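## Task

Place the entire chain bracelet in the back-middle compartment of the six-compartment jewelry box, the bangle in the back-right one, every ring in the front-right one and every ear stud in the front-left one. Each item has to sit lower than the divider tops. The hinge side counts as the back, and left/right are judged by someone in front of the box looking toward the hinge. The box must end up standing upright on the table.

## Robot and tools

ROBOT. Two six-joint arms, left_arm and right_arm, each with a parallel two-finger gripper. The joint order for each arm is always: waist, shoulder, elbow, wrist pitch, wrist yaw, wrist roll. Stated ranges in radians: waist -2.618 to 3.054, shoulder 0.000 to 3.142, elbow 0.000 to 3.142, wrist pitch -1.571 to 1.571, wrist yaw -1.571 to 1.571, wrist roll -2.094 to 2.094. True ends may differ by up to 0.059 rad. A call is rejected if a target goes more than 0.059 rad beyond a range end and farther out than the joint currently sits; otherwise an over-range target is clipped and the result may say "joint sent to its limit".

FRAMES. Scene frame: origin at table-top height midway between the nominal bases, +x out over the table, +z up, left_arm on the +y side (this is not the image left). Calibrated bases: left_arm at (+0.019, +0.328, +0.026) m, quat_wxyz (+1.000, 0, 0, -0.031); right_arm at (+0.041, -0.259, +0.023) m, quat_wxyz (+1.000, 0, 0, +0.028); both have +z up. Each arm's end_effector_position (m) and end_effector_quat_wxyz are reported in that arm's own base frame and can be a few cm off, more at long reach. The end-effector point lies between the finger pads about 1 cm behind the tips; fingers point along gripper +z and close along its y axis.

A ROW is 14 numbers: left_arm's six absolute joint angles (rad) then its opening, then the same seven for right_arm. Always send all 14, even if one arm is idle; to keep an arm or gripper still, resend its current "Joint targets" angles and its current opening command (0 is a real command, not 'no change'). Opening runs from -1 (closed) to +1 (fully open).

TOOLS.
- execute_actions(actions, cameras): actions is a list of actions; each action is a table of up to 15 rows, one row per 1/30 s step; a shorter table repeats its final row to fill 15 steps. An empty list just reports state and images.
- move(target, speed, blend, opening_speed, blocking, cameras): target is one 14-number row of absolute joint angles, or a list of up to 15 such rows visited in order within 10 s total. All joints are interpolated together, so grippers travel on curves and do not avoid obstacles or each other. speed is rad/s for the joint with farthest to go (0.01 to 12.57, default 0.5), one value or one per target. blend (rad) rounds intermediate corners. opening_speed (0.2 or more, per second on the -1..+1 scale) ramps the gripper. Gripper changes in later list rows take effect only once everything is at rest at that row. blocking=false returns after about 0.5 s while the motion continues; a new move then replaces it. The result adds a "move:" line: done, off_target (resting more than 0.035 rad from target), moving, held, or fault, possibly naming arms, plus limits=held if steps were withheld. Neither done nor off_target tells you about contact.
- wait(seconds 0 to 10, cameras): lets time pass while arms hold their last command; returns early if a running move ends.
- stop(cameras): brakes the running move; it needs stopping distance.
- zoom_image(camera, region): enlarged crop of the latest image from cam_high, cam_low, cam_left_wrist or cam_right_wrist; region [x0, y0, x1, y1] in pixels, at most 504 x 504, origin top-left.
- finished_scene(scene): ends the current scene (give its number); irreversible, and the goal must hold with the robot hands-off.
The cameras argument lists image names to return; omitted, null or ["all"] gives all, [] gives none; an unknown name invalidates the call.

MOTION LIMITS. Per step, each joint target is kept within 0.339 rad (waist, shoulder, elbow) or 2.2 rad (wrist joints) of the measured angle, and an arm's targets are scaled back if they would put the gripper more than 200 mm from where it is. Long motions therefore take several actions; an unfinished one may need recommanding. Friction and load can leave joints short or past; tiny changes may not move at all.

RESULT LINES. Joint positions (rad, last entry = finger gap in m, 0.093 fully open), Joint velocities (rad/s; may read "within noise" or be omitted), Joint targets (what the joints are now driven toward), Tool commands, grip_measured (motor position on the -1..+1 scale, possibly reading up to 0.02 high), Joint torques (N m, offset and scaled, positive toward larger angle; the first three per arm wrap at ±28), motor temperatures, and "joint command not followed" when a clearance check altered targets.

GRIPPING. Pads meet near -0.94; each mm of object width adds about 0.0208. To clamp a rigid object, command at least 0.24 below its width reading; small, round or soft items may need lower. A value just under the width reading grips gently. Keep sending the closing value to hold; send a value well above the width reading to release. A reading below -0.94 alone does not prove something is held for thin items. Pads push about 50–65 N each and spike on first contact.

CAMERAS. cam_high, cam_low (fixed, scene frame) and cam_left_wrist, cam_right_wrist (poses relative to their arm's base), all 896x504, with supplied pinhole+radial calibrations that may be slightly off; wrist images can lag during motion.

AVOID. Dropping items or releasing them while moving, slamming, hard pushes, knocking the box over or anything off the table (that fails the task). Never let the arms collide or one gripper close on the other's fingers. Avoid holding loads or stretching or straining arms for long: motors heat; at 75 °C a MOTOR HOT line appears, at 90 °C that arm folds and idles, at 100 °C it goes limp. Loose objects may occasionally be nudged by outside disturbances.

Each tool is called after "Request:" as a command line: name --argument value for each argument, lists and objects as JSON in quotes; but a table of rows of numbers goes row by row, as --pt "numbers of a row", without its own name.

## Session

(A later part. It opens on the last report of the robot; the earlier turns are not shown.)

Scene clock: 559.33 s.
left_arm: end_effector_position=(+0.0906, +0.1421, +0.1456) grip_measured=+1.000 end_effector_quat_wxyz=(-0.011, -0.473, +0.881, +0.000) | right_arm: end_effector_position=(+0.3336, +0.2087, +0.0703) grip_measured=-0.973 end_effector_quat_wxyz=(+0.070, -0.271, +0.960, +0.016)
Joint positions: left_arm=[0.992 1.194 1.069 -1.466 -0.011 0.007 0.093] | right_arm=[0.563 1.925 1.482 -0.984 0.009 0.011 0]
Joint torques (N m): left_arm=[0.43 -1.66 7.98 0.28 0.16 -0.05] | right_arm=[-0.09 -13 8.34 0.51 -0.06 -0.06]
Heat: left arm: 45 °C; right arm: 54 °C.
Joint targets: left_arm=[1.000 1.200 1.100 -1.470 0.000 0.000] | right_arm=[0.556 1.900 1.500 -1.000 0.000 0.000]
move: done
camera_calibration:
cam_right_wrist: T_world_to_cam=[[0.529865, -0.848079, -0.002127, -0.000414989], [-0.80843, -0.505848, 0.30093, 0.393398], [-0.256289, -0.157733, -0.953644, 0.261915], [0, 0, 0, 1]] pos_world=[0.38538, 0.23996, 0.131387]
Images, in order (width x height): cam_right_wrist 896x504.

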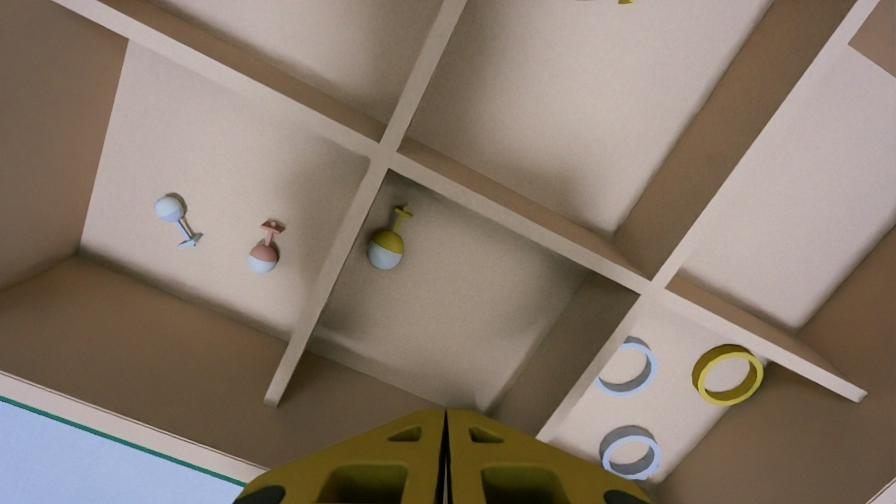

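Request:
move --target '[1.0,1.2,1.1,-1.47,0,0,1,0.402,1.982,1.41,-0.82,-0.51,0,-0.55]' --speed 0.5 --cameras '["cam_right_wrist"]'

Scene clock: 576.30 s.
left_arm: end_effector_position=(+0.0906, +0.1421, +0.1456) grip_measured=+1.000 end_effector_quat_wxyz=(-0.011, -0.473, +0.881, +0.000) | right_arm: end_effector_position=(+0.3374, +0.2326, +0.0625) grip_measured=-0.552 end_effector_quat_wxyz=(+0.034, -0.211, +0.942, +0.259)
Joint positions: left_arm=[0.992 1.194 1.069 -1.466 -0.011 0.007 0.093] | right_arm=[0.405 1.966 1.418 -0.843 -0.5 0.011 0.019]
Joint torques (N m): left_arm=[0.44 -1.65 7.98 0.27 0.16 -0.05] | right_arm=[0.18 -9.35 5.72 0.97 -0.42 -0.09]
Motor temperatures (°C): left_arm=[26 31 45 28 26 27 27] | right_arm=[29 59 41 31 26 25 27]
Heat: left arm: 45 °C; right arm: 59 °C.
Joint targets: left_arm=[1.000 1.200 1.100 -1.470 0.000 0.000] | right_arm=[0.402 1.982 1.410 -0.820 -0.510 0.000]
move: done
camera_calibration:
cam_right_wrist: T_world_to_cam=[[0.420416, -0.769309, -0.481055, 0.0665604], [-0.794639, -0.568099, 0.214038, 0.42618], [-0.437948, 0.29228, -0.850161, 0.209392], [0, 0, 0, 1]] pos_world=[0.402379, 0.232117, 0.118817]
Images, in order (width x height): cam_right_wrist 896x504.

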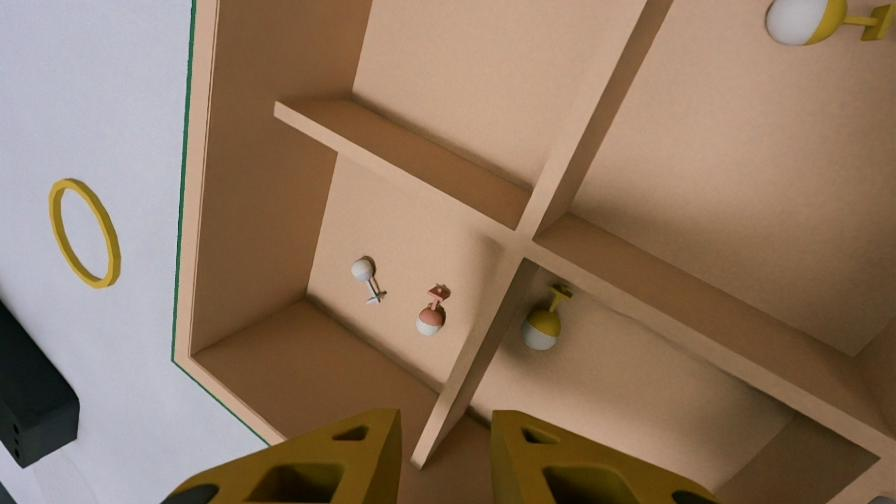

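Request:
move --target '[1.0,1.2,1.1,-1.47,0,0,1,0.419,2.064,1.335,-0.665,-0.515,0,-0.6]' --speed 0.15 --cameras '["cam_right_wrist"]'

Scene clock: 588.70 s.
left_arm: end_effector_position=(+0.0906, +0.1421, +0.1456) grip_measured=+1.000 end_effector_quat_wxyz=(-0.011, -0.473, +0.881, +0.000) | right_arm: end_effector_position=(+0.3372, +0.2425, +0.0239) grip_measured=-0.597 end_effector_quat_wxyz=(+0.031, -0.217, +0.936, +0.274)
Joint positions: left_arm=[0.992 1.194 1.069 -1.466 -0.011 0.007 0.093] | right_arm=[0.417 2.039 1.349 -0.696 -0.531 0.011 0.017]
Joint torques (N m): left_arm=[0.43 -1.66 7.97 0.27 0.16 -0.04] | right_arm=[0.69 -8.8 4.88 1.06 -0.17 -0.09]
Motor temperatures (°C): left_arm=[26 31 45 28 26 27 27] | right_arm=[29 56 40 31 26 25 27]
Heat: left arm: 45 °C; right arm: 56 °C.
Joint targets: left_arm=[1.000 1.200 1.100 -1.470 0.000 0.000] | right_arm=[0.419 2.064 1.335 -0.665 -0.515 0.000]
move: done
camera_calibration:
cam_right_wrist: T_world_to_cam=[[0.429085, -0.747327, -0.507334, 0.0479557], [-0.783269, -0.587581, 0.203074, 0.441066], [-0.449862, 0.310243, -0.837481, 0.172946], [0, 0, 0, 1]] pos_world=[0.402698, 0.241345, 0.0796]
Images, in order (width x height): cam_right_wrist 896x504.

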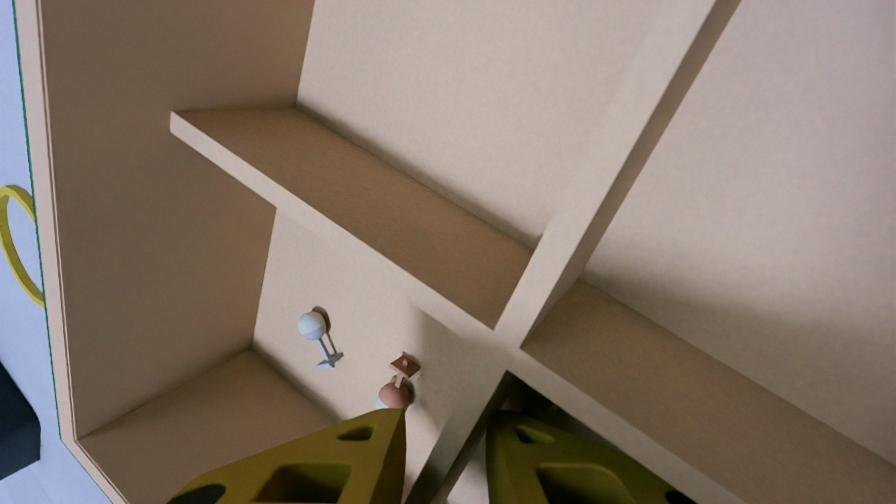

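Request:
move --pt "1.0 1.2 1.1 -1.47 0 0 1 0.395 1.982 1.42 -0.83 -0.49 0 -0.55" --pt "1.0 1.2 1.1 -1.47 0 0 1 0.407 2.02 1.37 -0.75 -0.49 0 -0.55" --speed 0.25 --cameras '["cam_right_wrist"]'

Scene clock: 601.67 s.
left_arm: end_effector_position=(+0.0906, +0.1421, +0.1456) grip_measured=+1.000 end_effector_quat_wxyz=(-0.011, -0.473, +0.881, +0.000) | right_arm: end_effector_position=(+0.3380, +0.2312, +0.0355) grip_measured=-0.552 end_effector_quat_wxyz=(+0.026, -0.207, +0.944, +0.256)
Joint positions: left_arm=[0.992 1.194 1.069 -1.466 -0.011 0.007 0.093] | right_arm=[0.402 2.015 1.378 -0.774 -0.498 0.011 0.019]
Joint torques (N m): left_arm=[0.43 -1.65 7.97 0.27 0.16 -0.04] | right_arm=[0.91 -10.56 5.52 0.94 -0.22 -0.09]
Motor temperatures (°C): left_arm=[26 31 45 28 26 27 27] | right_arm=[29 55 40 31 26 25 27]
Heat: left arm: 45 °C; right arm: 55 °C.
Joint targets: left_arm=[1.000 1.200 1.100 -1.470 0.000 0.000] | right_arm=[0.407 2.020 1.370 -0.750 -0.490 0.000]
move: done
camera_calibration:
cam_right_wrist: T_world_to_cam=[[0.409289, -0.775152, -0.481271, 0.0572381], [-0.79283, -0.563201, 0.232862, 0.429216], [-0.451555, 0.286258, -0.845076, 0.192933], [0, 0, 0, 1]] pos_world=[0.403988, 0.230874, 0.090642]
Images, in order (width x height): cam_right_wrist 896x504.

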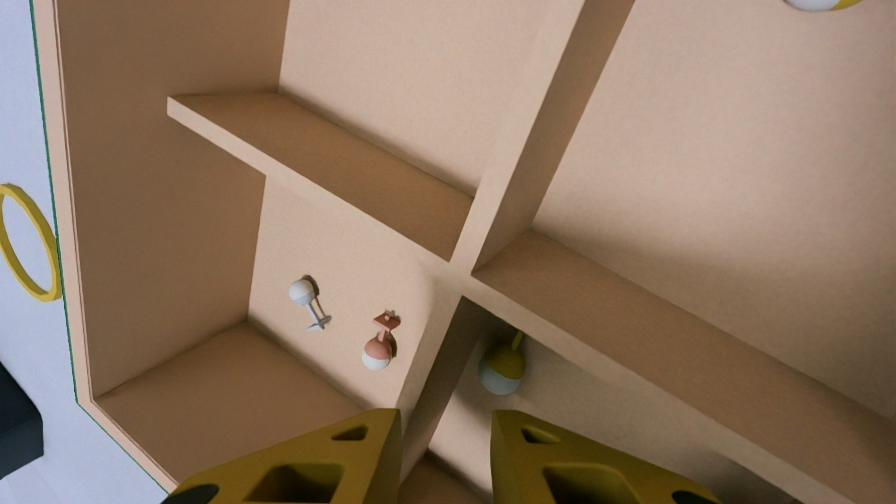

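Request:
move --target '[1.0,1.2,1.1,-1.47,0,0,1,0.396,2.056,1.296,-0.64,-0.49,0,-0.55]' --speed 0.12 --cameras '["cam_right_wrist"]'

Scene clock: 614.63 s.
left_arm: end_effector_position=(+0.0906, +0.1421, +0.1456) grip_measured=+1.000 end_effector_quat_wxyz=(-0.011, -0.473, +0.881, +0.000) | right_arm: end_effector_position=(+0.3378, +0.2305, +0.0295) grip_measured=-0.552 end_effector_quat_wxyz=(+0.030, -0.200, +0.938, +0.282)
Joint positions: left_arm=[0.992 1.194 1.069 -1.466 -0.011 0.007 0.093] | right_arm=[0.381 2.015 1.33 -0.71 -0.551 0.011 0.019]
Joint torques (N m): left_arm=[0.42 -1.66 7.98 0.27 0.16 -0.04] | right_arm=[1.77 -7.04 3.02 1.45 0.29 -0.09]
Motor temperatures (°C): left_arm=[26 31 45 28 26 27 27] | right_arm=[29 57 39 31 26 25 27]
Heat: left arm: 45 °C; right arm: 57 °C.
Joint targets: left_arm=[1.000 1.200 1.100 -1.470 0.000 0.000] | right_arm=[0.396 2.056 1.296 -0.640 -0.490 0.000]
move: off_target (right_arm); right_arm: the wrist pitch is farthest, 0.070 rad from its target
camera_calibration:
cam_right_wrist: T_world_to_cam=[[0.397748, -0.752449, -0.524992, 0.053814], [-0.798295, -0.565862, 0.206217, 0.433278], [-0.452241, 0.337076, -0.825747, 0.175803], [0, 0, 0, 1]] pos_world=[0.403984, 0.226409, 0.0840717]
Images, in order (width x height): cam_right_wrist 896x504.

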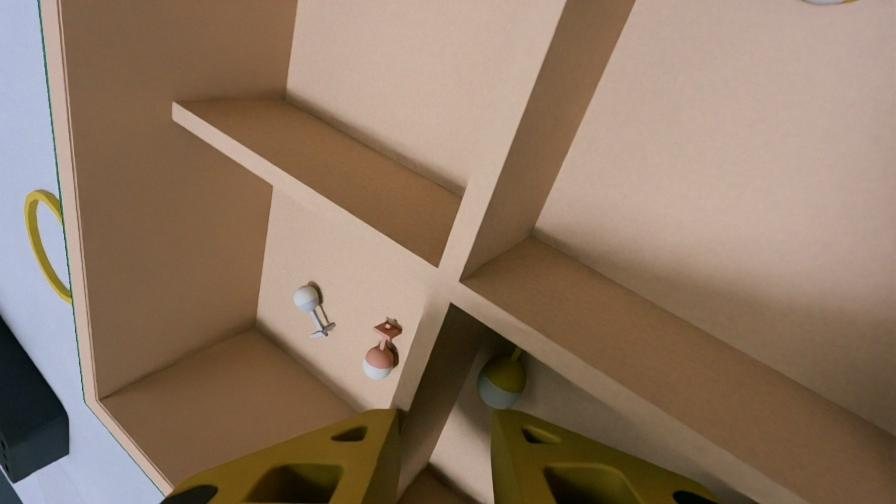

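Request:
move --pt "1.0 1.2 1.1 -1.47 0 0 1 0.41 1.94 1.47 -0.95 -0.45 0 -0.6" --pt "1.0 1.2 1.1 -1.47 0 0 1 0.603 1.955 1.52 -0.98 0 0 -1" --pt "1.0 1.2 1.1 -1.47 0 0 1 0.603 1.99 1.466 -0.88 0 0 -1" --speed 0.5 --cameras '["cam_right_wrist"]'

Scene clock: 633.77 s.
left_arm: end_effector_position=(+0.0906, +0.1421, +0.1456) grip_measured=+1.000 end_effector_quat_wxyz=(-0.011, -0.473, +0.881, +0.000) | right_arm: end_effector_position=(+0.3358, +0.2320, +0.0526) grip_measured=-0.973 end_effector_quat_wxyz=(+0.079, -0.290, +0.953, +0.029)
Joint positions: left_arm=[0.992 1.194 1.069 -1.466 -0.011 0.007 0.093] | right_arm=[0.602 1.974 1.475 -0.902 -0.008 0.011 0]
Joint torques (N m): left_arm=[0.43 -1.65 7.97 0.27 0.16 -0.05] | right_arm=[0.62 -9.52 5.81 0.95 0.08 -0.06]
Motor temperatures (°C): left_arm=[26 31 45 28 26 27 27] | right_arm=[29 56 39 32 26 25 27]
Heat: left arm: 45 °C; right arm: 56 °C.
Joint targets: left_arm=[1.000 1.200 1.100 -1.470 0.000 0.000] | right_arm=[0.603 1.990 1.466 -0.880 0.000 0.000]
move: done
camera_calibration:
cam_right_wrist: T_world_to_cam=[[0.564995, -0.824891, -0.0183272, 0.00190124], [-0.789824, -0.547135, 0.277167, 0.41688], [-0.23866, -0.142123, -0.960647, 0.240109], [0, 0, 0, 1]] pos_world=[0.385492, 0.263783, 0.11515]
Images, in order (width x height): cam_right_wrist 896x504.

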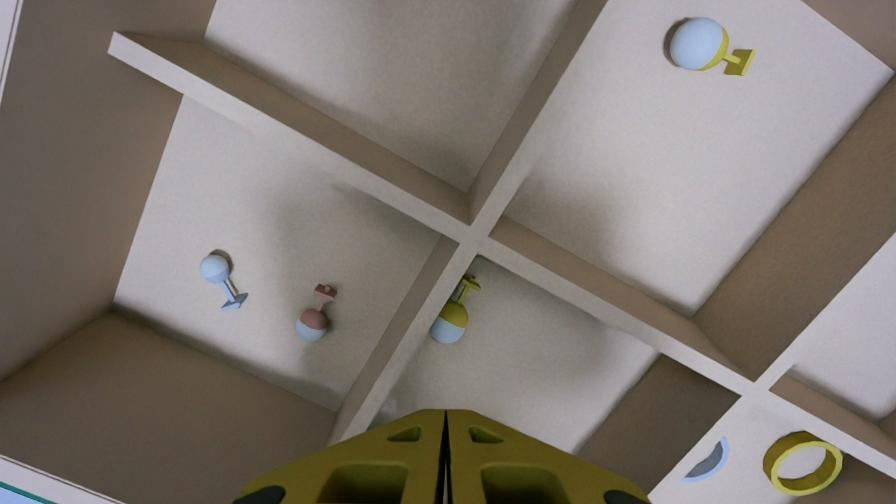

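Request:
move --target '[1.0,1.2,1.1,-1.47,0,0,1,0.602,2.048,1.395,-0.745,0,0,-1]' --speed 0.15 --cameras '["cam_right_wrist"]'

Scene clock: 643.17 s.
left_arm: end_effector_position=(+0.0906, +0.1421, +0.1456) grip_measured=+1.000 end_effector_quat_wxyz=(-0.011, -0.473, +0.881, +0.000) | right_arm: end_effector_position=(+0.3396, +0.2293, +0.0243) grip_measured=-0.973 end_effector_quat_wxyz=(+0.084, -0.289, +0.953, +0.018)
Joint positions: left_arm=[0.992 1.194 1.069 -1.466 -0.011 0.007 0.093] | right_arm=[0.601 2.012 1.41 -0.799 0.017 0.011 0]
Joint torques (N m): left_arm=[0.43 -1.66 7.97 0.28 0.16 -0.04] | right_arm=[0.58 -7.71 4.98 1.26 -0.12 -0.06]
Motor temperatures (°C): left_arm=[26 31 45 28 26 27 27] | right_arm=[29 56 39 31 26 25 27]
Heat: left arm: 45 °C; right arm: 56 °C.
Joint targets: left_arm=[1.000 1.200 1.100 -1.470 0.000 0.000] | right_arm=[0.602 2.048 1.395 -0.745 0.000 0.000]
move: off_target (right_arm); right_arm: the wrist pitch is farthest, 0.054 rad from its target
camera_calibration:
cam_right_wrist: T_world_to_cam=[[0.561023, -0.827781, 0.00569679, -0.00150843], [-0.796702, -0.538065, 0.27523, 0.426558], [-0.224764, -0.158949, -0.961362, 0.212659], [0, 0, 0, 1]] pos_world=[0.388484, 0.262069, 0.0870498]
Images, in order (width x height): cam_right_wrist 896x504.

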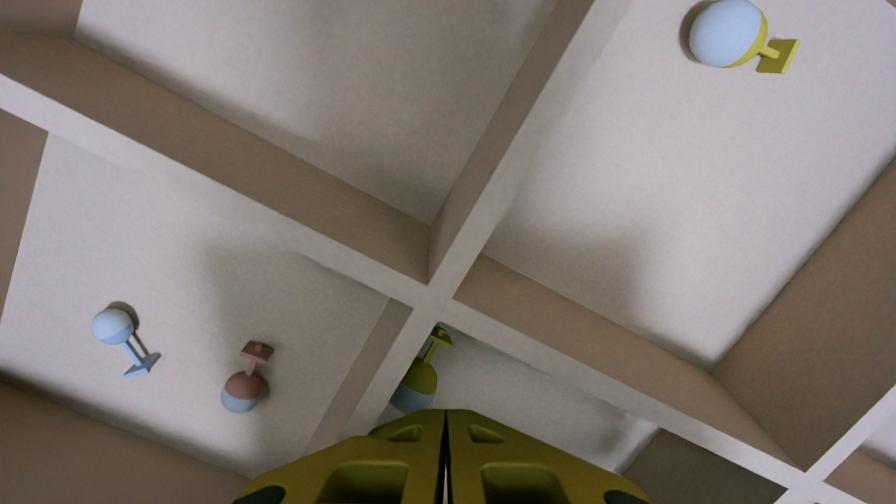

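Request:
move --target '[1.0,1.2,1.1,-1.47,0,0,1,0.555,2.04,1.36,-0.715,0,0,-1]' --speed 0.1 --cameras '[]'

Request:
move --pt "1.0 1.2 1.1 -1.47 0 0 1 0.54 1.92 1.5 -1.0 0 0 -1" --pt "1.0 1.2 1.1 -1.47 0 0 1 0.58 1.5 1.3 -0.95 0 0 -0.5" --speed 0.4 --cameras '["cam_right_wrist"]'

Scene clock: 658.60 s.
left_arm: end_effector_position=(+0.0906, +0.1421, +0.1456) grip_measured=+1.000 end_effector_quat_wxyz=(-0.011, -0.473, +0.881, +0.000) | right_arm: end_effector_position=(+0.3458, +0.2148, +0.0110) grip_measured=-0.973 end_effector_quat_wxyz=(+0.083, -0.270, +0.959, +0.019)
Joint positions: left_arm=[0.992 1.194 1.069 -1.466 -0.011 0.007 0.093] | right_arm=[0.56 2.022 1.368 -0.748 0.011 0.011 0]
Joint torques (N m): left_arm=[0.43 -1.65 7.97 0.27 0.16 -0.05] | right_arm=[0.02 -9.4 5.49 1.05 -0.07 -0.06]
Heat: left arm: 45 °C; right arm: 53 °C.
Joint targets: left_arm=[1.000 1.200 1.100 -1.470 0.000 0.000] | right_arm=[0.555 2.040 1.360 -0.715 0.000 0.000]
move: done
No camera images: "cameras" was empty.

Scene clock: 661.47 s.
left_arm: end_effector_position=(+0.0906, +0.1421, +0.1456) grip_measured=+1.000 end_effector_quat_wxyz=(-0.011, -0.473, +0.881, +0.000) | right_arm: end_effector_position=(+0.2958, +0.1892, +0.1620) grip_measured=-0.502 end_effector_quat_wxyz=(+0.189, -0.271, +0.942, +0.052)
Joint positions: left_arm=[0.992 1.194 1.069 -1.466 -0.011 0.007 0.093] | right_arm=[0.574 1.516 1.31 -0.969 0.01 0.011 0.021]
Joint torques (N m): left_arm=[0.44 -1.65 7.97 0.27 0.16 -0.05] | right_arm=[1.02 -8.65 6.31 1.38 -0.06 -0.06]
Heat: left arm: 45 °C; right arm: 54 °C.
Joint targets: left_arm=[1.000 1.200 1.100 -1.470 0.000 0.000] | right_arm=[0.580 1.500 1.300 -0.950 0.000 0.000]
move: done
camera_calibration:
cam_right_wrist: T_world_to_cam=[[0.539747, -0.841824, -0.00223584, -0.000674849], [-0.840524, -0.539057, 0.0541821, 0.381127], [-0.046817, -0.0273653, -0.998529, 0.257235], [0, 0, 0, 1]] pos_world=[0.332753, 0.21192, 0.236204]
Images, in order (width x height): cam_right_wrist 896x504.

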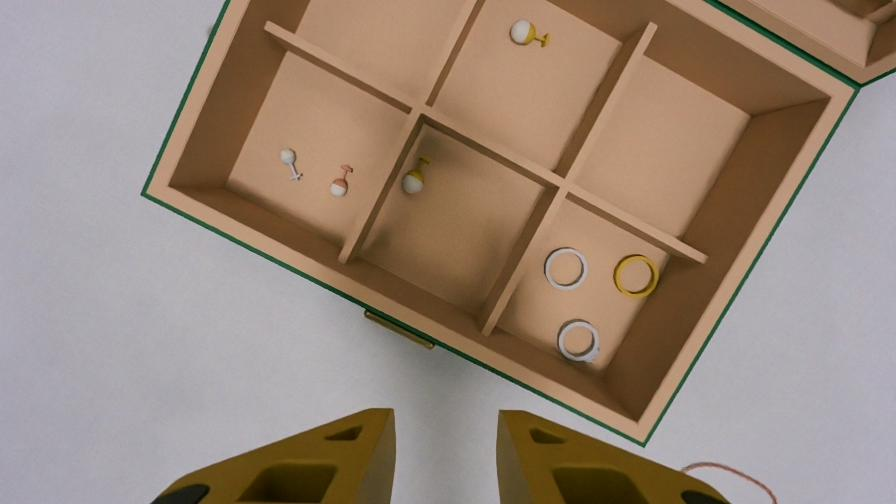

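Request:
move --pt "1.0 1.2 1.1 -1.47 0 0 1 0.388 1.94 1.45 -0.93 -0.49 0 -0.55" --pt "1.0 1.2 1.1 -1.47 0 0 1 0.394 2.01 1.357 -0.747 -0.49 0 -0.55" --speed 0.4 --cameras '["cam_right_wrist"]'

Scene clock: 694.67 s.
left_arm: end_effector_position=(+0.0906, +0.1421, +0.1456) grip_measured=+1.000 end_effector_quat_wxyz=(-0.011, -0.473, +0.881, +0.000) | right_arm: end_effector_position=(+0.3390, +0.2242, +0.0365) grip_measured=-0.548 end_effector_quat_wxyz=(+0.031, -0.203, +0.947, +0.248)
Joint positions: left_arm=[0.992 1.194 1.069 -1.466 -0.011 0.007 0.093] | right_arm=[0.392 1.998 1.363 -0.771 -0.48 0.011 0.019]
Joint torques (N m): left_arm=[0.43 -1.65 7.97 0.28 0.16 -0.04] | right_arm=[0.68 -9.81 5.75 0.95 -0.37 -0.09]
Heat: left arm: 46 °C; right arm: 53 °C.
Joint targets: left_arm=[1.000 1.200 1.100 -1.470 0.000 0.000] | right_arm=[0.394 2.010 1.357 -0.747 -0.490 0.000]
move: done
camera_calibration:
cam_right_wrist: T_world_to_cam=[[0.404507, -0.787258, -0.465402, 0.055671], [-0.802635, -0.549526, 0.231944, 0.426056], [-0.43835, 0.279724, -0.854168, 0.193519], [0, 0, 0, 1]] pos_world=[0.404277, 0.223824, 0.0923861]
Images, in order (width x height): cam_right_wrist 896x504.

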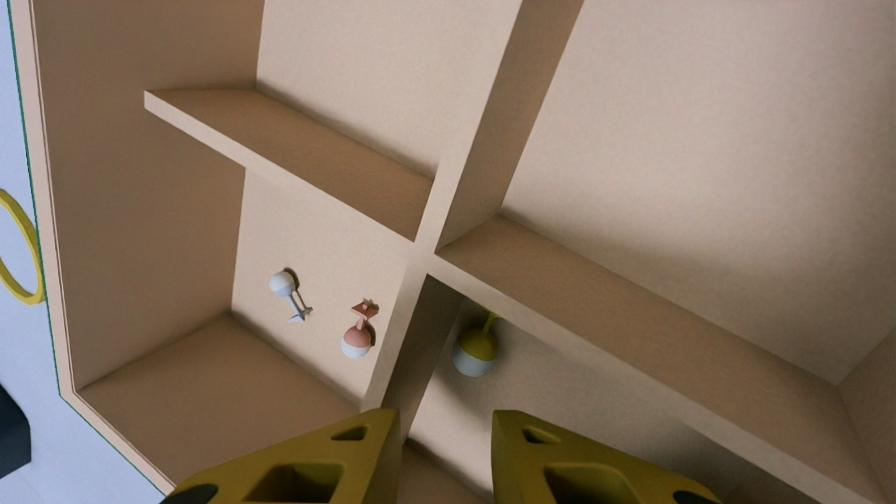

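Request:
move --target '[1.0,1.2,1.1,-1.47,0,0,1,0.392,2.062,1.307,-0.65,-0.49,0,-0.55]' --speed 0.12 --cameras '["cam_right_wrist"]'

Scene clock: 710.40 s.
left_arm: end_effector_position=(+0.0906, +0.1421, +0.1456) grip_measured=+1.000 end_effector_quat_wxyz=(-0.011, -0.473, +0.881, +0.000) | right_arm: end_effector_position=(+0.3378, +0.2235, +0.0178) grip_measured=-0.548 end_effector_quat_wxyz=(+0.029, -0.201, +0.947, +0.249)
Joint positions: left_arm=[0.992 1.194 1.069 -1.466 -0.011 0.007 0.093] | right_arm=[0.39 2.026 1.323 -0.707 -0.484 0.011 0.019]
Joint torques (N m): left_arm=[0.44 -1.65 7.97 0.28 0.16 -0.04] | right_arm=[0.7 -7.6 4.59 1.31 -0.37 -0.09]
Motor temperatures (°C): left_arm=[26 31 46 28 26 27 27] | right_arm=[29 55 40 31 27 25 27]
Heat: left arm: 46 °C; right arm: 55 °C.
Joint targets: left_arm=[1.000 1.200 1.100 -1.470 0.000 0.000] | right_arm=[0.392 2.062 1.307 -0.650 -0.490 0.000]
move: off_target (right_arm); right_arm: the wrist pitch is farthest, 0.057 rad from its target
camera_calibration:
cam_right_wrist: T_world_to_cam=[[0.400922, -0.787143, -0.468688, 0.0480863], [-0.802025, -0.548829, 0.235674, 0.428653], [-0.442739, 0.281413, -0.851346, 0.178291], [0, 0, 0, 1]] pos_world=[0.403448, 0.222935, 0.0733022]
Images, in order (width x height): cam_right_wrist 896x504.

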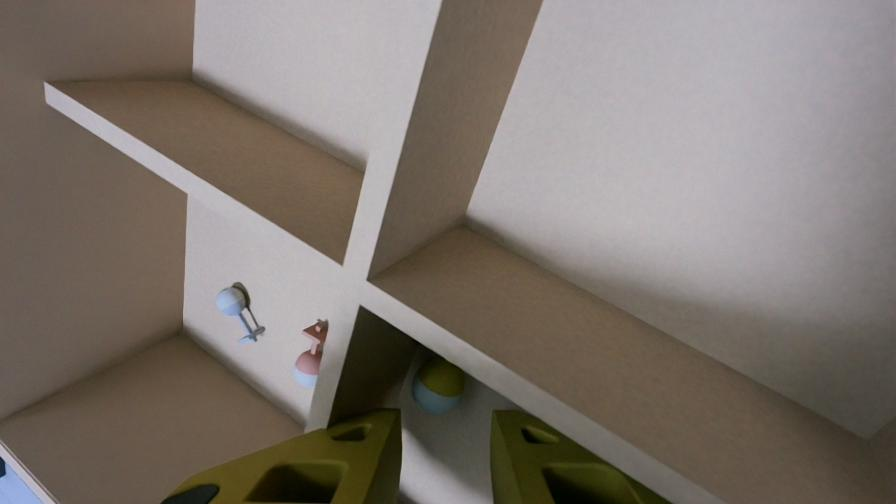

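Request:
move --target '[1.0,1.2,1.1,-1.47,0,0,1,0.396,2.078,1.362,-0.675,-0.49,0,-0.55]' --speed 0.12 --cameras '["cam_right_wrist"]'

Scene clock: 717.83 s.
left_arm: end_effector_position=(+0.0906, +0.1421, +0.1456) grip_measured=+1.000 end_effector_quat_wxyz=(-0.011, -0.473, +0.881, +0.000) | right_arm: end_effector_position=(+0.3380, +0.2236, +0.0178) grip_measured=-0.548 end_effector_quat_wxyz=(+0.021, -0.199, +0.948, +0.249)
Joint positions: left_arm=[0.992 1.194 1.069 -1.466 -0.011 0.007 0.093] | right_arm=[0.389 2.038 1.344 -0.732 -0.485 0.011 0.019]
Joint torques (N m): left_arm=[0.43 -1.66 7.98 0.27 0.16 -0.05] | right_arm=[1.05 -7.42 7.88 1.27 -0.34 -0.08]
Motor temperatures (°C): left_arm=[26 31 46 28 26 27 27] | right_arm=[29 55 39 32 27 25 27]
Heat: left arm: 46 °C; right arm: 55 °C.
Joint targets: left_arm=[1.000 1.200 1.100 -1.470 0.000 0.000] | right_arm=[0.396 2.078 1.362 -0.675 -0.490 0.000]
move: off_target (right_arm); right_arm: the wrist pitch is farthest, 0.057 rad from its target
camera_calibration:
cam_right_wrist: T_world_to_cam=[[0.39341, -0.789444, -0.471176, 0.0512446], [-0.798267, -0.547557, 0.250902, 0.427151], [-0.456068, 0.277416, -0.845602, 0.183609], [0, 0, 0, 1]] pos_world=[0.404559, 0.223408, 0.0722323]
Images, in order (width x height): cam_right_wrist 896x504.

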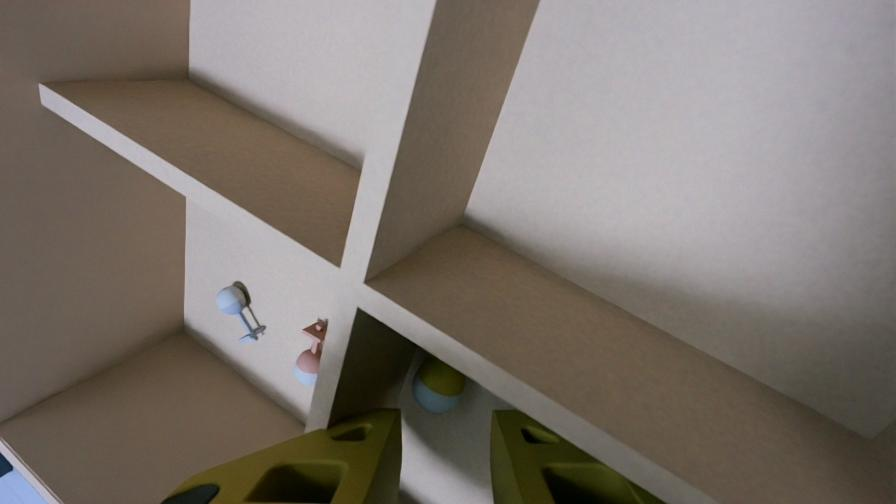

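Request:
move --pt "1.0 1.2 1.1 -1.47 0 0 1 0.394 2.05 1.375 -0.74 -0.49 0 -0.55" --pt "1.0 1.2 1.1 -1.47 0 0 1 0.392 2.05 1.375 -0.74 -0.49 0 -0.66" --pt "1.0 1.2 1.1 -1.47 0 0 1 0.390 2.078 1.345 -0.675 -0.49 0 -0.66" --speed 0.12 --cameras '["cam_right_wrist"]'

Scene clock: 724.40 s.
left_arm: end_effector_position=(+0.0906, +0.1421, +0.1456) grip_measured=+1.000 end_effector_quat_wxyz=(-0.011, -0.473, +0.881, +0.000) | right_arm: end_effector_position=(+0.3384, +0.2242, +0.0167) grip_measured=-0.658 end_effector_quat_wxyz=(+0.017, -0.198, +0.948, +0.249)
Joint positions: left_arm=[0.992 1.194 1.069 -1.466 -0.011 0.007 0.093] | right_arm=[0.389 2.048 1.354 -0.741 -0.488 0.011 0.014]
Joint torques (N m): left_arm=[0.44 -1.65 7.97 0.27 0.16 -0.05] | right_arm=[0.51 -8.34 5.23 1.32 -0.32 -0.09]
Heat: left arm: 46 °C; right arm: 54 °C.
Joint targets: left_arm=[1.000 1.200 1.100 -1.470 0.000 0.000] | right_arm=[0.390 2.078 1.345 -0.675 -0.490 0.000]
move: off_target (right_arm); right_arm: the wrist pitch is farthest, 0.066 rad from its target
camera_calibration:
cam_right_wrist: T_world_to_cam=[[0.389668, -0.789637, -0.473954, 0.0523923], [-0.795951, -0.547634, 0.25799, 0.427131], [-0.463272, 0.276713, -0.841908, 0.185313], [0, 0, 0, 1]] pos_world=[0.40541, 0.224003, 0.0706527]
Images, in order (width x height): cam_right_wrist 896x504.

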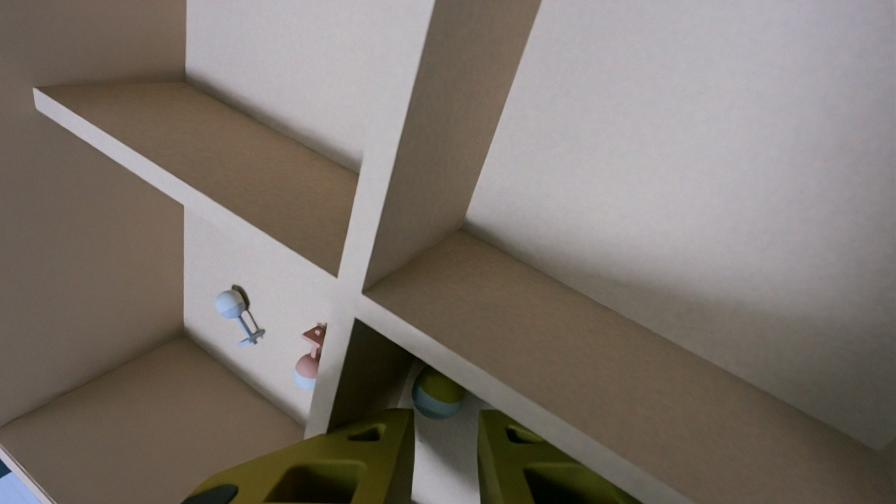

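Request:
move --pt "1.0 1.2 1.1 -1.47 0 0 1 0.386 2.055 1.43 -0.79 -0.49 0 -0.66" --pt "1.0 1.2 1.1 -1.47 0 0 1 0.384 2.095 1.42 -0.72 -0.49 0 -0.66" --speed 0.12 --cameras '["cam_right_wrist"]'

Scene clock: 737.20 s.
left_arm: end_effector_position=(+0.0906, +0.1421, +0.1456) grip_measured=+1.000 end_effector_quat_wxyz=(-0.011, -0.473, +0.881, +0.000) | right_arm: end_effector_position=(+0.3420, +0.2273, +0.0246) grip_measured=-0.658 end_effector_quat_wxyz=(+0.011, -0.197, +0.947, +0.253)
Joint positions: left_arm=[0.992 1.194 1.069 -1.466 -0.011 0.007 0.093] | right_arm=[0.389 2.06 1.405 -0.79 -0.498 0.011 0.014]
Joint torques (N m): left_arm=[0.43 -1.65 7.98 0.27 0.16 -0.05] | right_arm=[-0.01 -8.06 7.66 1.34 -0.23 -0.08]
Heat: left arm: 46 °C; right arm: 54 °C.
Joint targets: left_arm=[1.000 1.200 1.100 -1.470 0.000 0.000] | right_arm=[0.384 2.095 1.420 -0.720 -0.490 0.000]
move: off_target (right_arm); right_arm: the wrist pitch is farthest, 0.070 rad from its target
camera_calibration:
cam_right_wrist: T_world_to_cam=[[0.384355, -0.786623, -0.483213, 0.0585211], [-0.791793, -0.550026, 0.265584, 0.428633], [-0.474695, 0.280527, -0.834248, 0.195574], [0, 0, 0, 1]] pos_world=[0.409734, 0.22693, 0.0775975]
Images, in order (width x height): cam_right_wrist 896x504.

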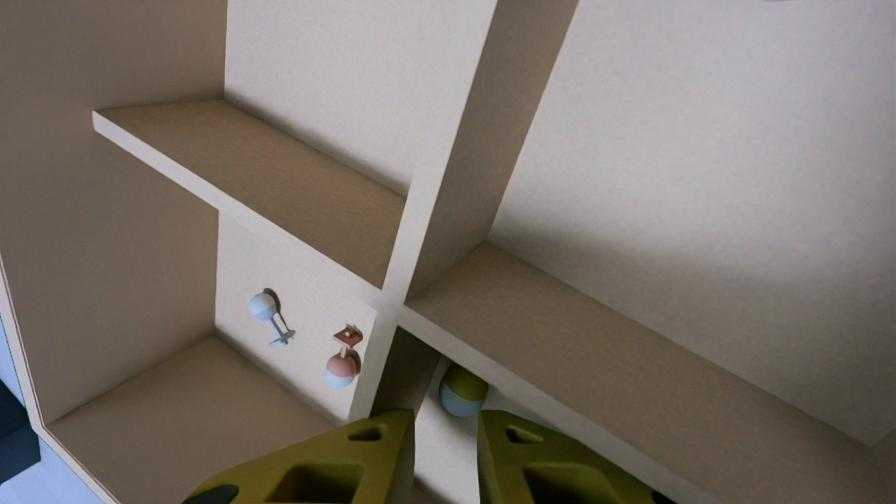

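Request:
move --pt "1.0 1.2 1.1 -1.47 0 0 1 0.375 2.04 1.43 -0.80 -0.48 0 -0.58" --pt "1.0 1.2 1.1 -1.47 0 0 1 0.375 2.095 1.375 -0.67 -0.48 0 -0.58" --speed 0.12 --cameras '["cam_right_wrist"]'

Scene clock: 753.97 s.
left_arm: end_effector_position=(+0.0906, +0.1421, +0.1456) grip_measured=+1.000 end_effector_quat_wxyz=(-0.011, -0.473, +0.881, +0.000) | right_arm: end_effector_position=(+0.3403, +0.2235, +0.0200) grip_measured=-0.583 end_effector_quat_wxyz=(+0.008, -0.193, +0.948, +0.253)
Joint positions: left_arm=[0.992 1.194 1.069 -1.466 -0.011 0.007 0.093] | right_arm=[0.382 2.06 1.386 -0.778 -0.498 0.011 0.017]
Joint torques (N m): left_arm=[0.43 -1.65 7.97 0.27 0.16 -0.05] | right_arm=[-0.17 -7.98 5.08 1.72 -0.14 -0.08]
Heat: left arm: 46 °C; right arm: 54 °C.
Joint targets: left_arm=[1.000 1.200 1.100 -1.470 0.000 0.000] | right_arm=[0.375 2.095 1.375 -0.670 -0.480 0.000]
move: off_target (right_arm); right_arm: the wrist pitch is farthest, 0.108 rad from its target
camera_calibration:
cam_right_wrist: T_world_to_cam=[[0.375384, -0.790523, -0.483901, 0.0579413], [-0.793863, -0.543691, 0.272362, 0.425464], [-0.478401, 0.281911, -0.83166, 0.192932], [0, 0, 0, 1]] pos_world=[0.408309, 0.222735, 0.0726112]
Images, in order (width x height): cam_right_wrist 896x504.

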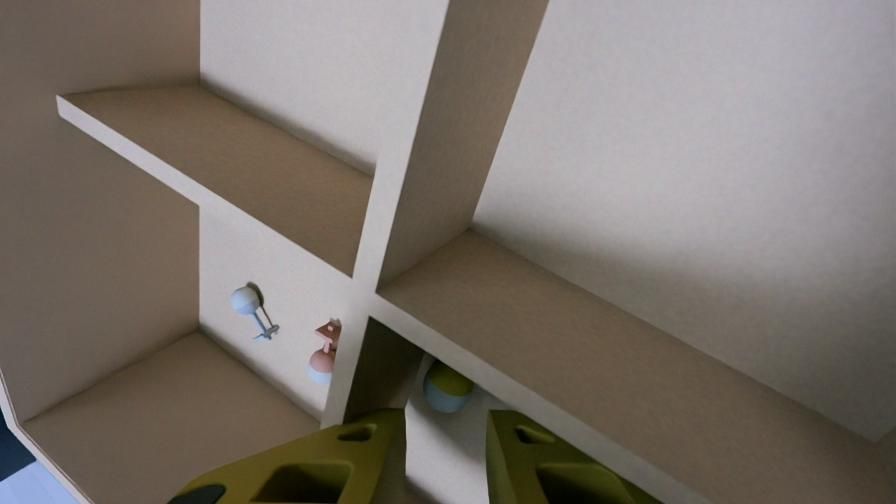

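Request:
move --pt "1.0 1.2 1.1 -1.47 0 0 1 0.365 1.97 1.50 -0.90 -0.48 0 -0.58" --pt "1.0 1.2 1.1 -1.47 0 0 1 0.36 1.67 0.97 -0.29 -0.49 0 -0.55" --pt "1.0 1.2 1.1 -1.47 0 0 1 0.37 1.70 0.91 -0.25 -0.49 0 -0.55" --speed 0.4 --cameras '["cam_right_wrist"]'

Scene clock: 781.03 s.
left_arm: end_effector_position=(+0.0906, +0.1421, +0.1456) grip_measured=+1.000 end_effector_quat_wxyz=(-0.011, -0.473, +0.881, +0.000) | right_arm: end_effector_position=(+0.3256, +0.2098, +0.0518) grip_measured=-0.552 end_effector_quat_wxyz=(+0.198, -0.227, +0.913, +0.276)
Joint positions: left_arm=[0.992 1.194 1.069 -1.466 -0.011 0.007 0.093] | right_arm=[0.367 1.698 0.918 -0.278 -0.489 0.011 0.019]
Joint torques (N m): left_arm=[0.44 -1.65 7.98 0.27 0.16 -0.05] | right_arm=[0.77 -8.02 5.72 1.69 -0.27 -0.09]
Heat: left arm: 46 °C; right arm: 54 °C.
Joint targets: left_arm=[1.000 1.200 1.100 -1.470 0.000 0.000] | right_arm=[0.370 1.700 0.910 -0.250 -0.490 0.000]
move: done
camera_calibration:
cam_right_wrist: T_world_to_cam=[[0.530722, -0.736442, -0.419509, 0.0027333], [-0.834694, -0.540027, -0.107965, 0.429951], [-0.147036, 0.407461, -0.901308, 0.0855097], [0, 0, 0, 1]] pos_world=[0.37, 0.199356, 0.124637]
Images, in order (width x height): cam_right_wrist 896x504.

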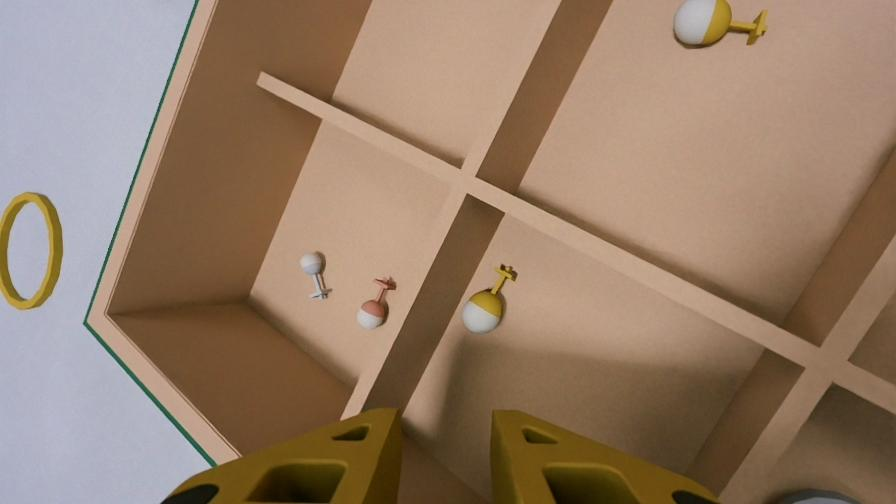

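Request:
move --target '[1.0,1.2,1.1,-1.47,0,0,1,0.404,1.874,0.918,-0.075,-0.5,0,-0.55]' --speed 0.12 --cameras '["cam_right_wrist"]'

Scene clock: 797.80 s.
left_arm: end_effector_position=(+0.0906, +0.1421, +0.1456) grip_measured=+1.000 end_effector_quat_wxyz=(-0.011, -0.473, +0.881, +0.000) | right_arm: end_effector_position=(+0.3350, +0.2275, +0.0259) grip_measured=-0.552 end_effector_quat_wxyz=(+0.203, -0.243, +0.904, +0.289)
Joint positions: left_arm=[0.992 1.194 1.069 -1.466 -0.011 0.007 0.093] | right_arm=[0.393 1.814 0.918 -0.138 -0.509 0.011 0.019]
Joint torques (N m): left_arm=[0.43 -1.65 7.95 0.27 0.16 -0.05] | right_arm=[1.48 -3.32 6.13 2.06 -0.18 -0.09]
Heat: left arm: 46 °C; right arm: 52 °C.
Joint targets: left_arm=[1.000 1.200 1.100 -1.470 0.000 0.000] | right_arm=[0.404 1.874 0.918 -0.075 -0.500 0.000]
move: off_target (right_arm); right_arm: the wrist pitch is farthest, 0.063 rad from its target
camera_calibration:
cam_right_wrist: T_world_to_cam=[[0.563272, -0.706295, -0.428803, -0.0175858], [-0.812919, -0.566623, -0.134542, 0.444081], [-0.147943, 0.424366, -0.893323, 0.0526038], [0, 0, 0, 1]] pos_world=[0.37869, 0.216882, 0.0991988]
Images, in order (width x height): cam_right_wrist 896x504.

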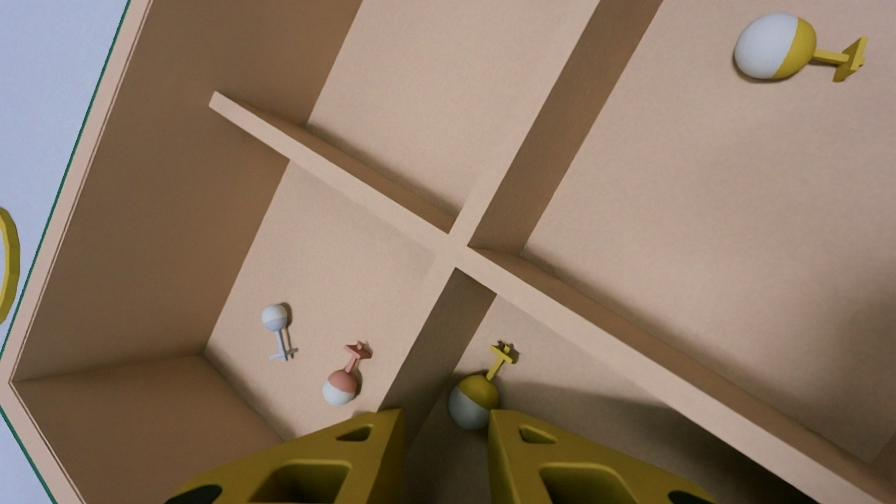

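Request:
move --pt "1.0 1.2 1.1 -1.47 0 0 1 0.385 1.78 0.93 -0.17 -0.49 0 -0.55" --pt "1.0 1.2 1.1 -1.47 0 0 1 0.376 1.80 0.925 -0.14 -0.49 0 -0.55" --speed 0.15 --cameras '["cam_right_wrist"]'

Scene clock: 808.67 s.
left_arm: end_effector_position=(+0.0906, +0.1421, +0.1456) grip_measured=+1.000 end_effector_quat_wxyz=(-0.011, -0.473, +0.881, +0.000) | right_arm: end_effector_position=(+0.3364, +0.2246, +0.0291) grip_measured=-0.552 end_effector_quat_wxyz=(+0.206, -0.239, +0.904, +0.287)
Joint positions: left_arm=[0.992 1.194 1.069 -1.466 -0.011 0.007 0.093] | right_arm=[0.386 1.803 0.918 -0.146 -0.506 0.011 0.019]
Joint torques (N m): left_arm=[0.44 -1.65 7.97 0.27 0.16 -0.04] | right_arm=[-0.36 -9.21 6.82 1.48 -0.11 -0.09]
Motor temperatures (°C): left_arm=[26 31 46 28 26 27 27] | right_arm=[29 50 39 34 27 25 27]
Heat: left arm: 46 °C; right arm: 50 °C.
Joint targets: left_arm=[1.000 1.200 1.100 -1.470 0.000 0.000] | right_arm=[0.376 1.800 0.925 -0.140 -0.490 0.000]
move: done
camera_calibration:
cam_right_wrist: T_world_to_cam=[[0.559011, -0.711741, -0.425361, -0.0165428], [-0.817182, -0.559801, -0.137249, 0.443919], [-0.140432, 0.42432, -0.894556, 0.0543307], [0, 0, 0, 1]] pos_world=[0.37964, 0.213678, 0.102493]
Images, in order (width x height): cam_right_wrist 896x504.

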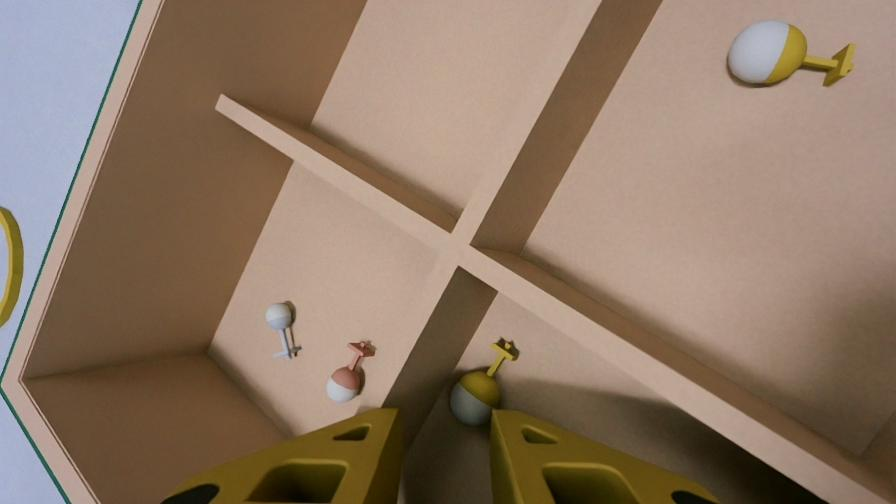

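Request:
move --pt "1.0 1.2 1.1 -1.47 0 0 1 0.36 1.70 0.92 -0.25 -0.48 0 -0.55" --pt "1.0 1.2 1.1 -1.47 0 0 1 0.368 1.745 0.92 -0.20 -0.48 0 -0.55" --speed 0.25 --cameras '["cam_right_wrist"]'

Scene clock: 823.57 s.
left_arm: end_effector_position=(+0.0906, +0.1421, +0.1456) grip_measured=+1.000 end_effector_quat_wxyz=(-0.011, -0.473, +0.881, +0.000) | right_arm: end_effector_position=(+0.3343, +0.2130, +0.0478) grip_measured=-0.552 end_effector_quat_wxyz=(+0.211, -0.229, +0.909, +0.278)
Joint positions: left_arm=[0.992 1.194 1.069 -1.466 -0.011 0.007 0.093] | right_arm=[0.366 1.727 0.918 -0.221 -0.489 0.011 0.019]
Joint torques (N m): left_arm=[0.43 -1.65 7.97 0.27 0.16 -0.05] | right_arm=[0.64 -6.74 6.63 1.63 -0.15 -0.09]
Heat: left arm: 46 °C; right arm: 51 °C.
Joint targets: left_arm=[1.000 1.200 1.100 -1.470 0.000 0.000] | right_arm=[0.368 1.745 0.920 -0.200 -0.480 0.000]
move: done
camera_calibration:
cam_right_wrist: T_world_to_cam=[[0.541719, -0.732303, -0.412642, -0.00613841], [-0.831581, -0.538471, -0.136097, 0.438495], [-0.122531, 0.416871, -0.900669, 0.071735], [0, 0, 0, 1]] pos_world=[0.376759, 0.201717, 0.121755]
Images, in order (width x height): cam_right_wrist 896x504.

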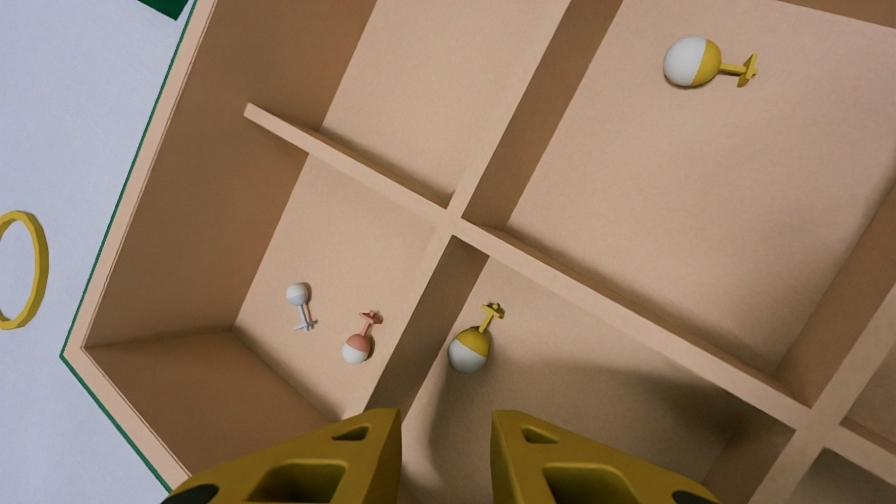

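Request:
move --pt "1.0 1.2 1.1 -1.47 0 0 1 0.386 1.802 0.92 -0.157 -0.49 0 -0.55" --speed 0.12 --cameras '["cam_right_wrist"]'

Scene clock: 838.67 s.
left_arm: end_effector_position=(+0.0906, +0.1421, +0.1456) grip_measured=+1.000 end_effector_quat_wxyz=(-0.011, -0.473, +0.881, +0.000) | right_arm: end_effector_position=(+0.3337, +0.2203, +0.0318) grip_measured=-0.552 end_effector_quat_wxyz=(+0.201, -0.236, +0.909, +0.280)
Joint positions: left_arm=[0.992 1.194 1.069 -1.466 -0.011 0.007 0.093] | right_arm=[0.383 1.783 0.918 -0.18 -0.493 0.011 0.019]
Joint torques (N m): left_arm=[0.43 -1.65 7.97 0.27 0.16 -0.05] | right_arm=[0.73 -6.98 6.41 1.62 -0.23 -0.09]
Heat: left arm: 46 °C; right arm: 51 °C.
Joint targets: left_arm=[1.000 1.200 1.100 -1.470 0.000 0.000] | right_arm=[0.386 1.802 0.920 -0.157 -0.490 0.000]
move: done
camera_calibration:
cam_right_wrist: T_world_to_cam=[[0.548579, -0.72349, -0.419075, -0.0110723], [-0.823511, -0.554196, -0.121231, 0.440054], [-0.14454, 0.411618, -0.899822, 0.0626171], [0, 0, 0, 1]] pos_world=[0.377514, 0.210091, 0.105052]
Images, in order (width x height): cam_right_wrist 896x504.

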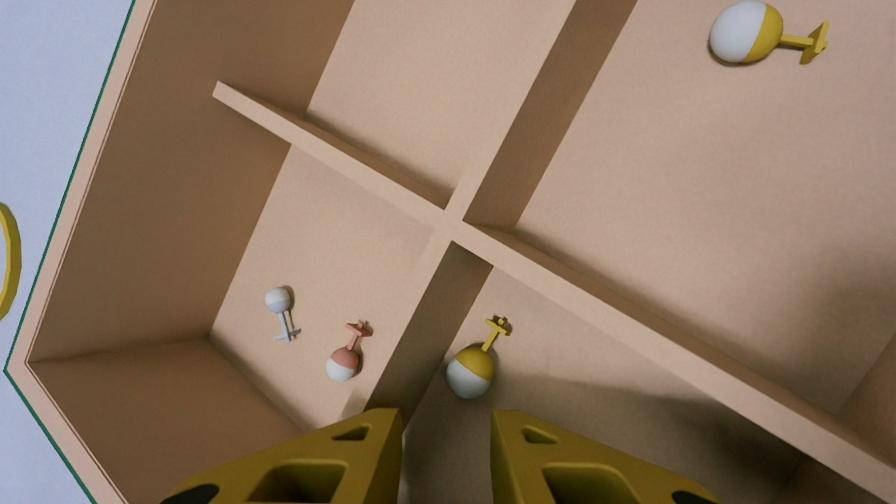

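Request:
move --pt "1.0 1.2 1.1 -1.47 0 0 1 0.369 1.79 0.918 -0.16 -0.49 0 -0.62" --pt "1.0 1.2 1.1 -1.47 0 0 1 0.371 1.817 0.9 -0.128 -0.49 0 -0.62" --pt "1.0 1.2 1.1 -1.47 0 0 1 0.399 1.885 0.915 -0.065 -0.49 0 -0.62" --speed 0.12 --cameras '["cam_right_wrist"]'

Scene clock: 861.50 s.
left_arm: end_effector_position=(+0.0906, +0.1421, +0.1456) grip_measured=+1.000 end_effector_quat_wxyz=(-0.011, -0.473, +0.881, +0.000) | right_arm: end_effector_position=(+0.3400, +0.2277, +0.0245) grip_measured=-0.619 end_effector_quat_wxyz=(+0.212, -0.242, +0.901, +0.292)
Joint positions: left_arm=[0.992 1.194 1.069 -1.466 -0.011 0.007 0.093] | right_arm=[0.386 1.827 0.916 -0.104 -0.514 0.011 0.015]
Joint torques (N m): left_arm=[0.43 -1.66 7.98 0.27 0.16 -0.05] | right_arm=[1.58 -3.56 6.05 1.85 -0.03 -0.09]
Heat: left arm: 46 °C; right arm: 50 °C.
Joint targets: left_arm=[1.000 1.200 1.100 -1.470 0.000 0.000] | right_arm=[0.399 1.885 0.915 -0.065 -0.490 0.000]
move: off_target (right_arm); right_arm: the shoulder is farthest, 0.058 rad from its target
camera_calibration:
cam_right_wrist: T_world_to_cam=[[0.567367, -0.703853, -0.427418, -0.022924], [-0.812779, -0.562009, -0.153415, 0.447386], [-0.132231, 0.434439, -0.890942, 0.0443184], [0, 0, 0, 1]] pos_world=[0.382492, 0.216046, 0.0983228]
Images, in order (width x height): cam_right_wrist 896x504.

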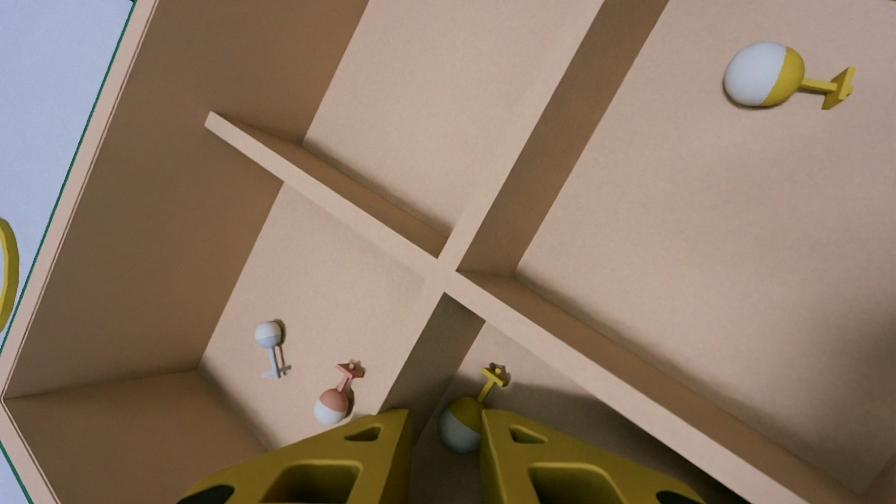

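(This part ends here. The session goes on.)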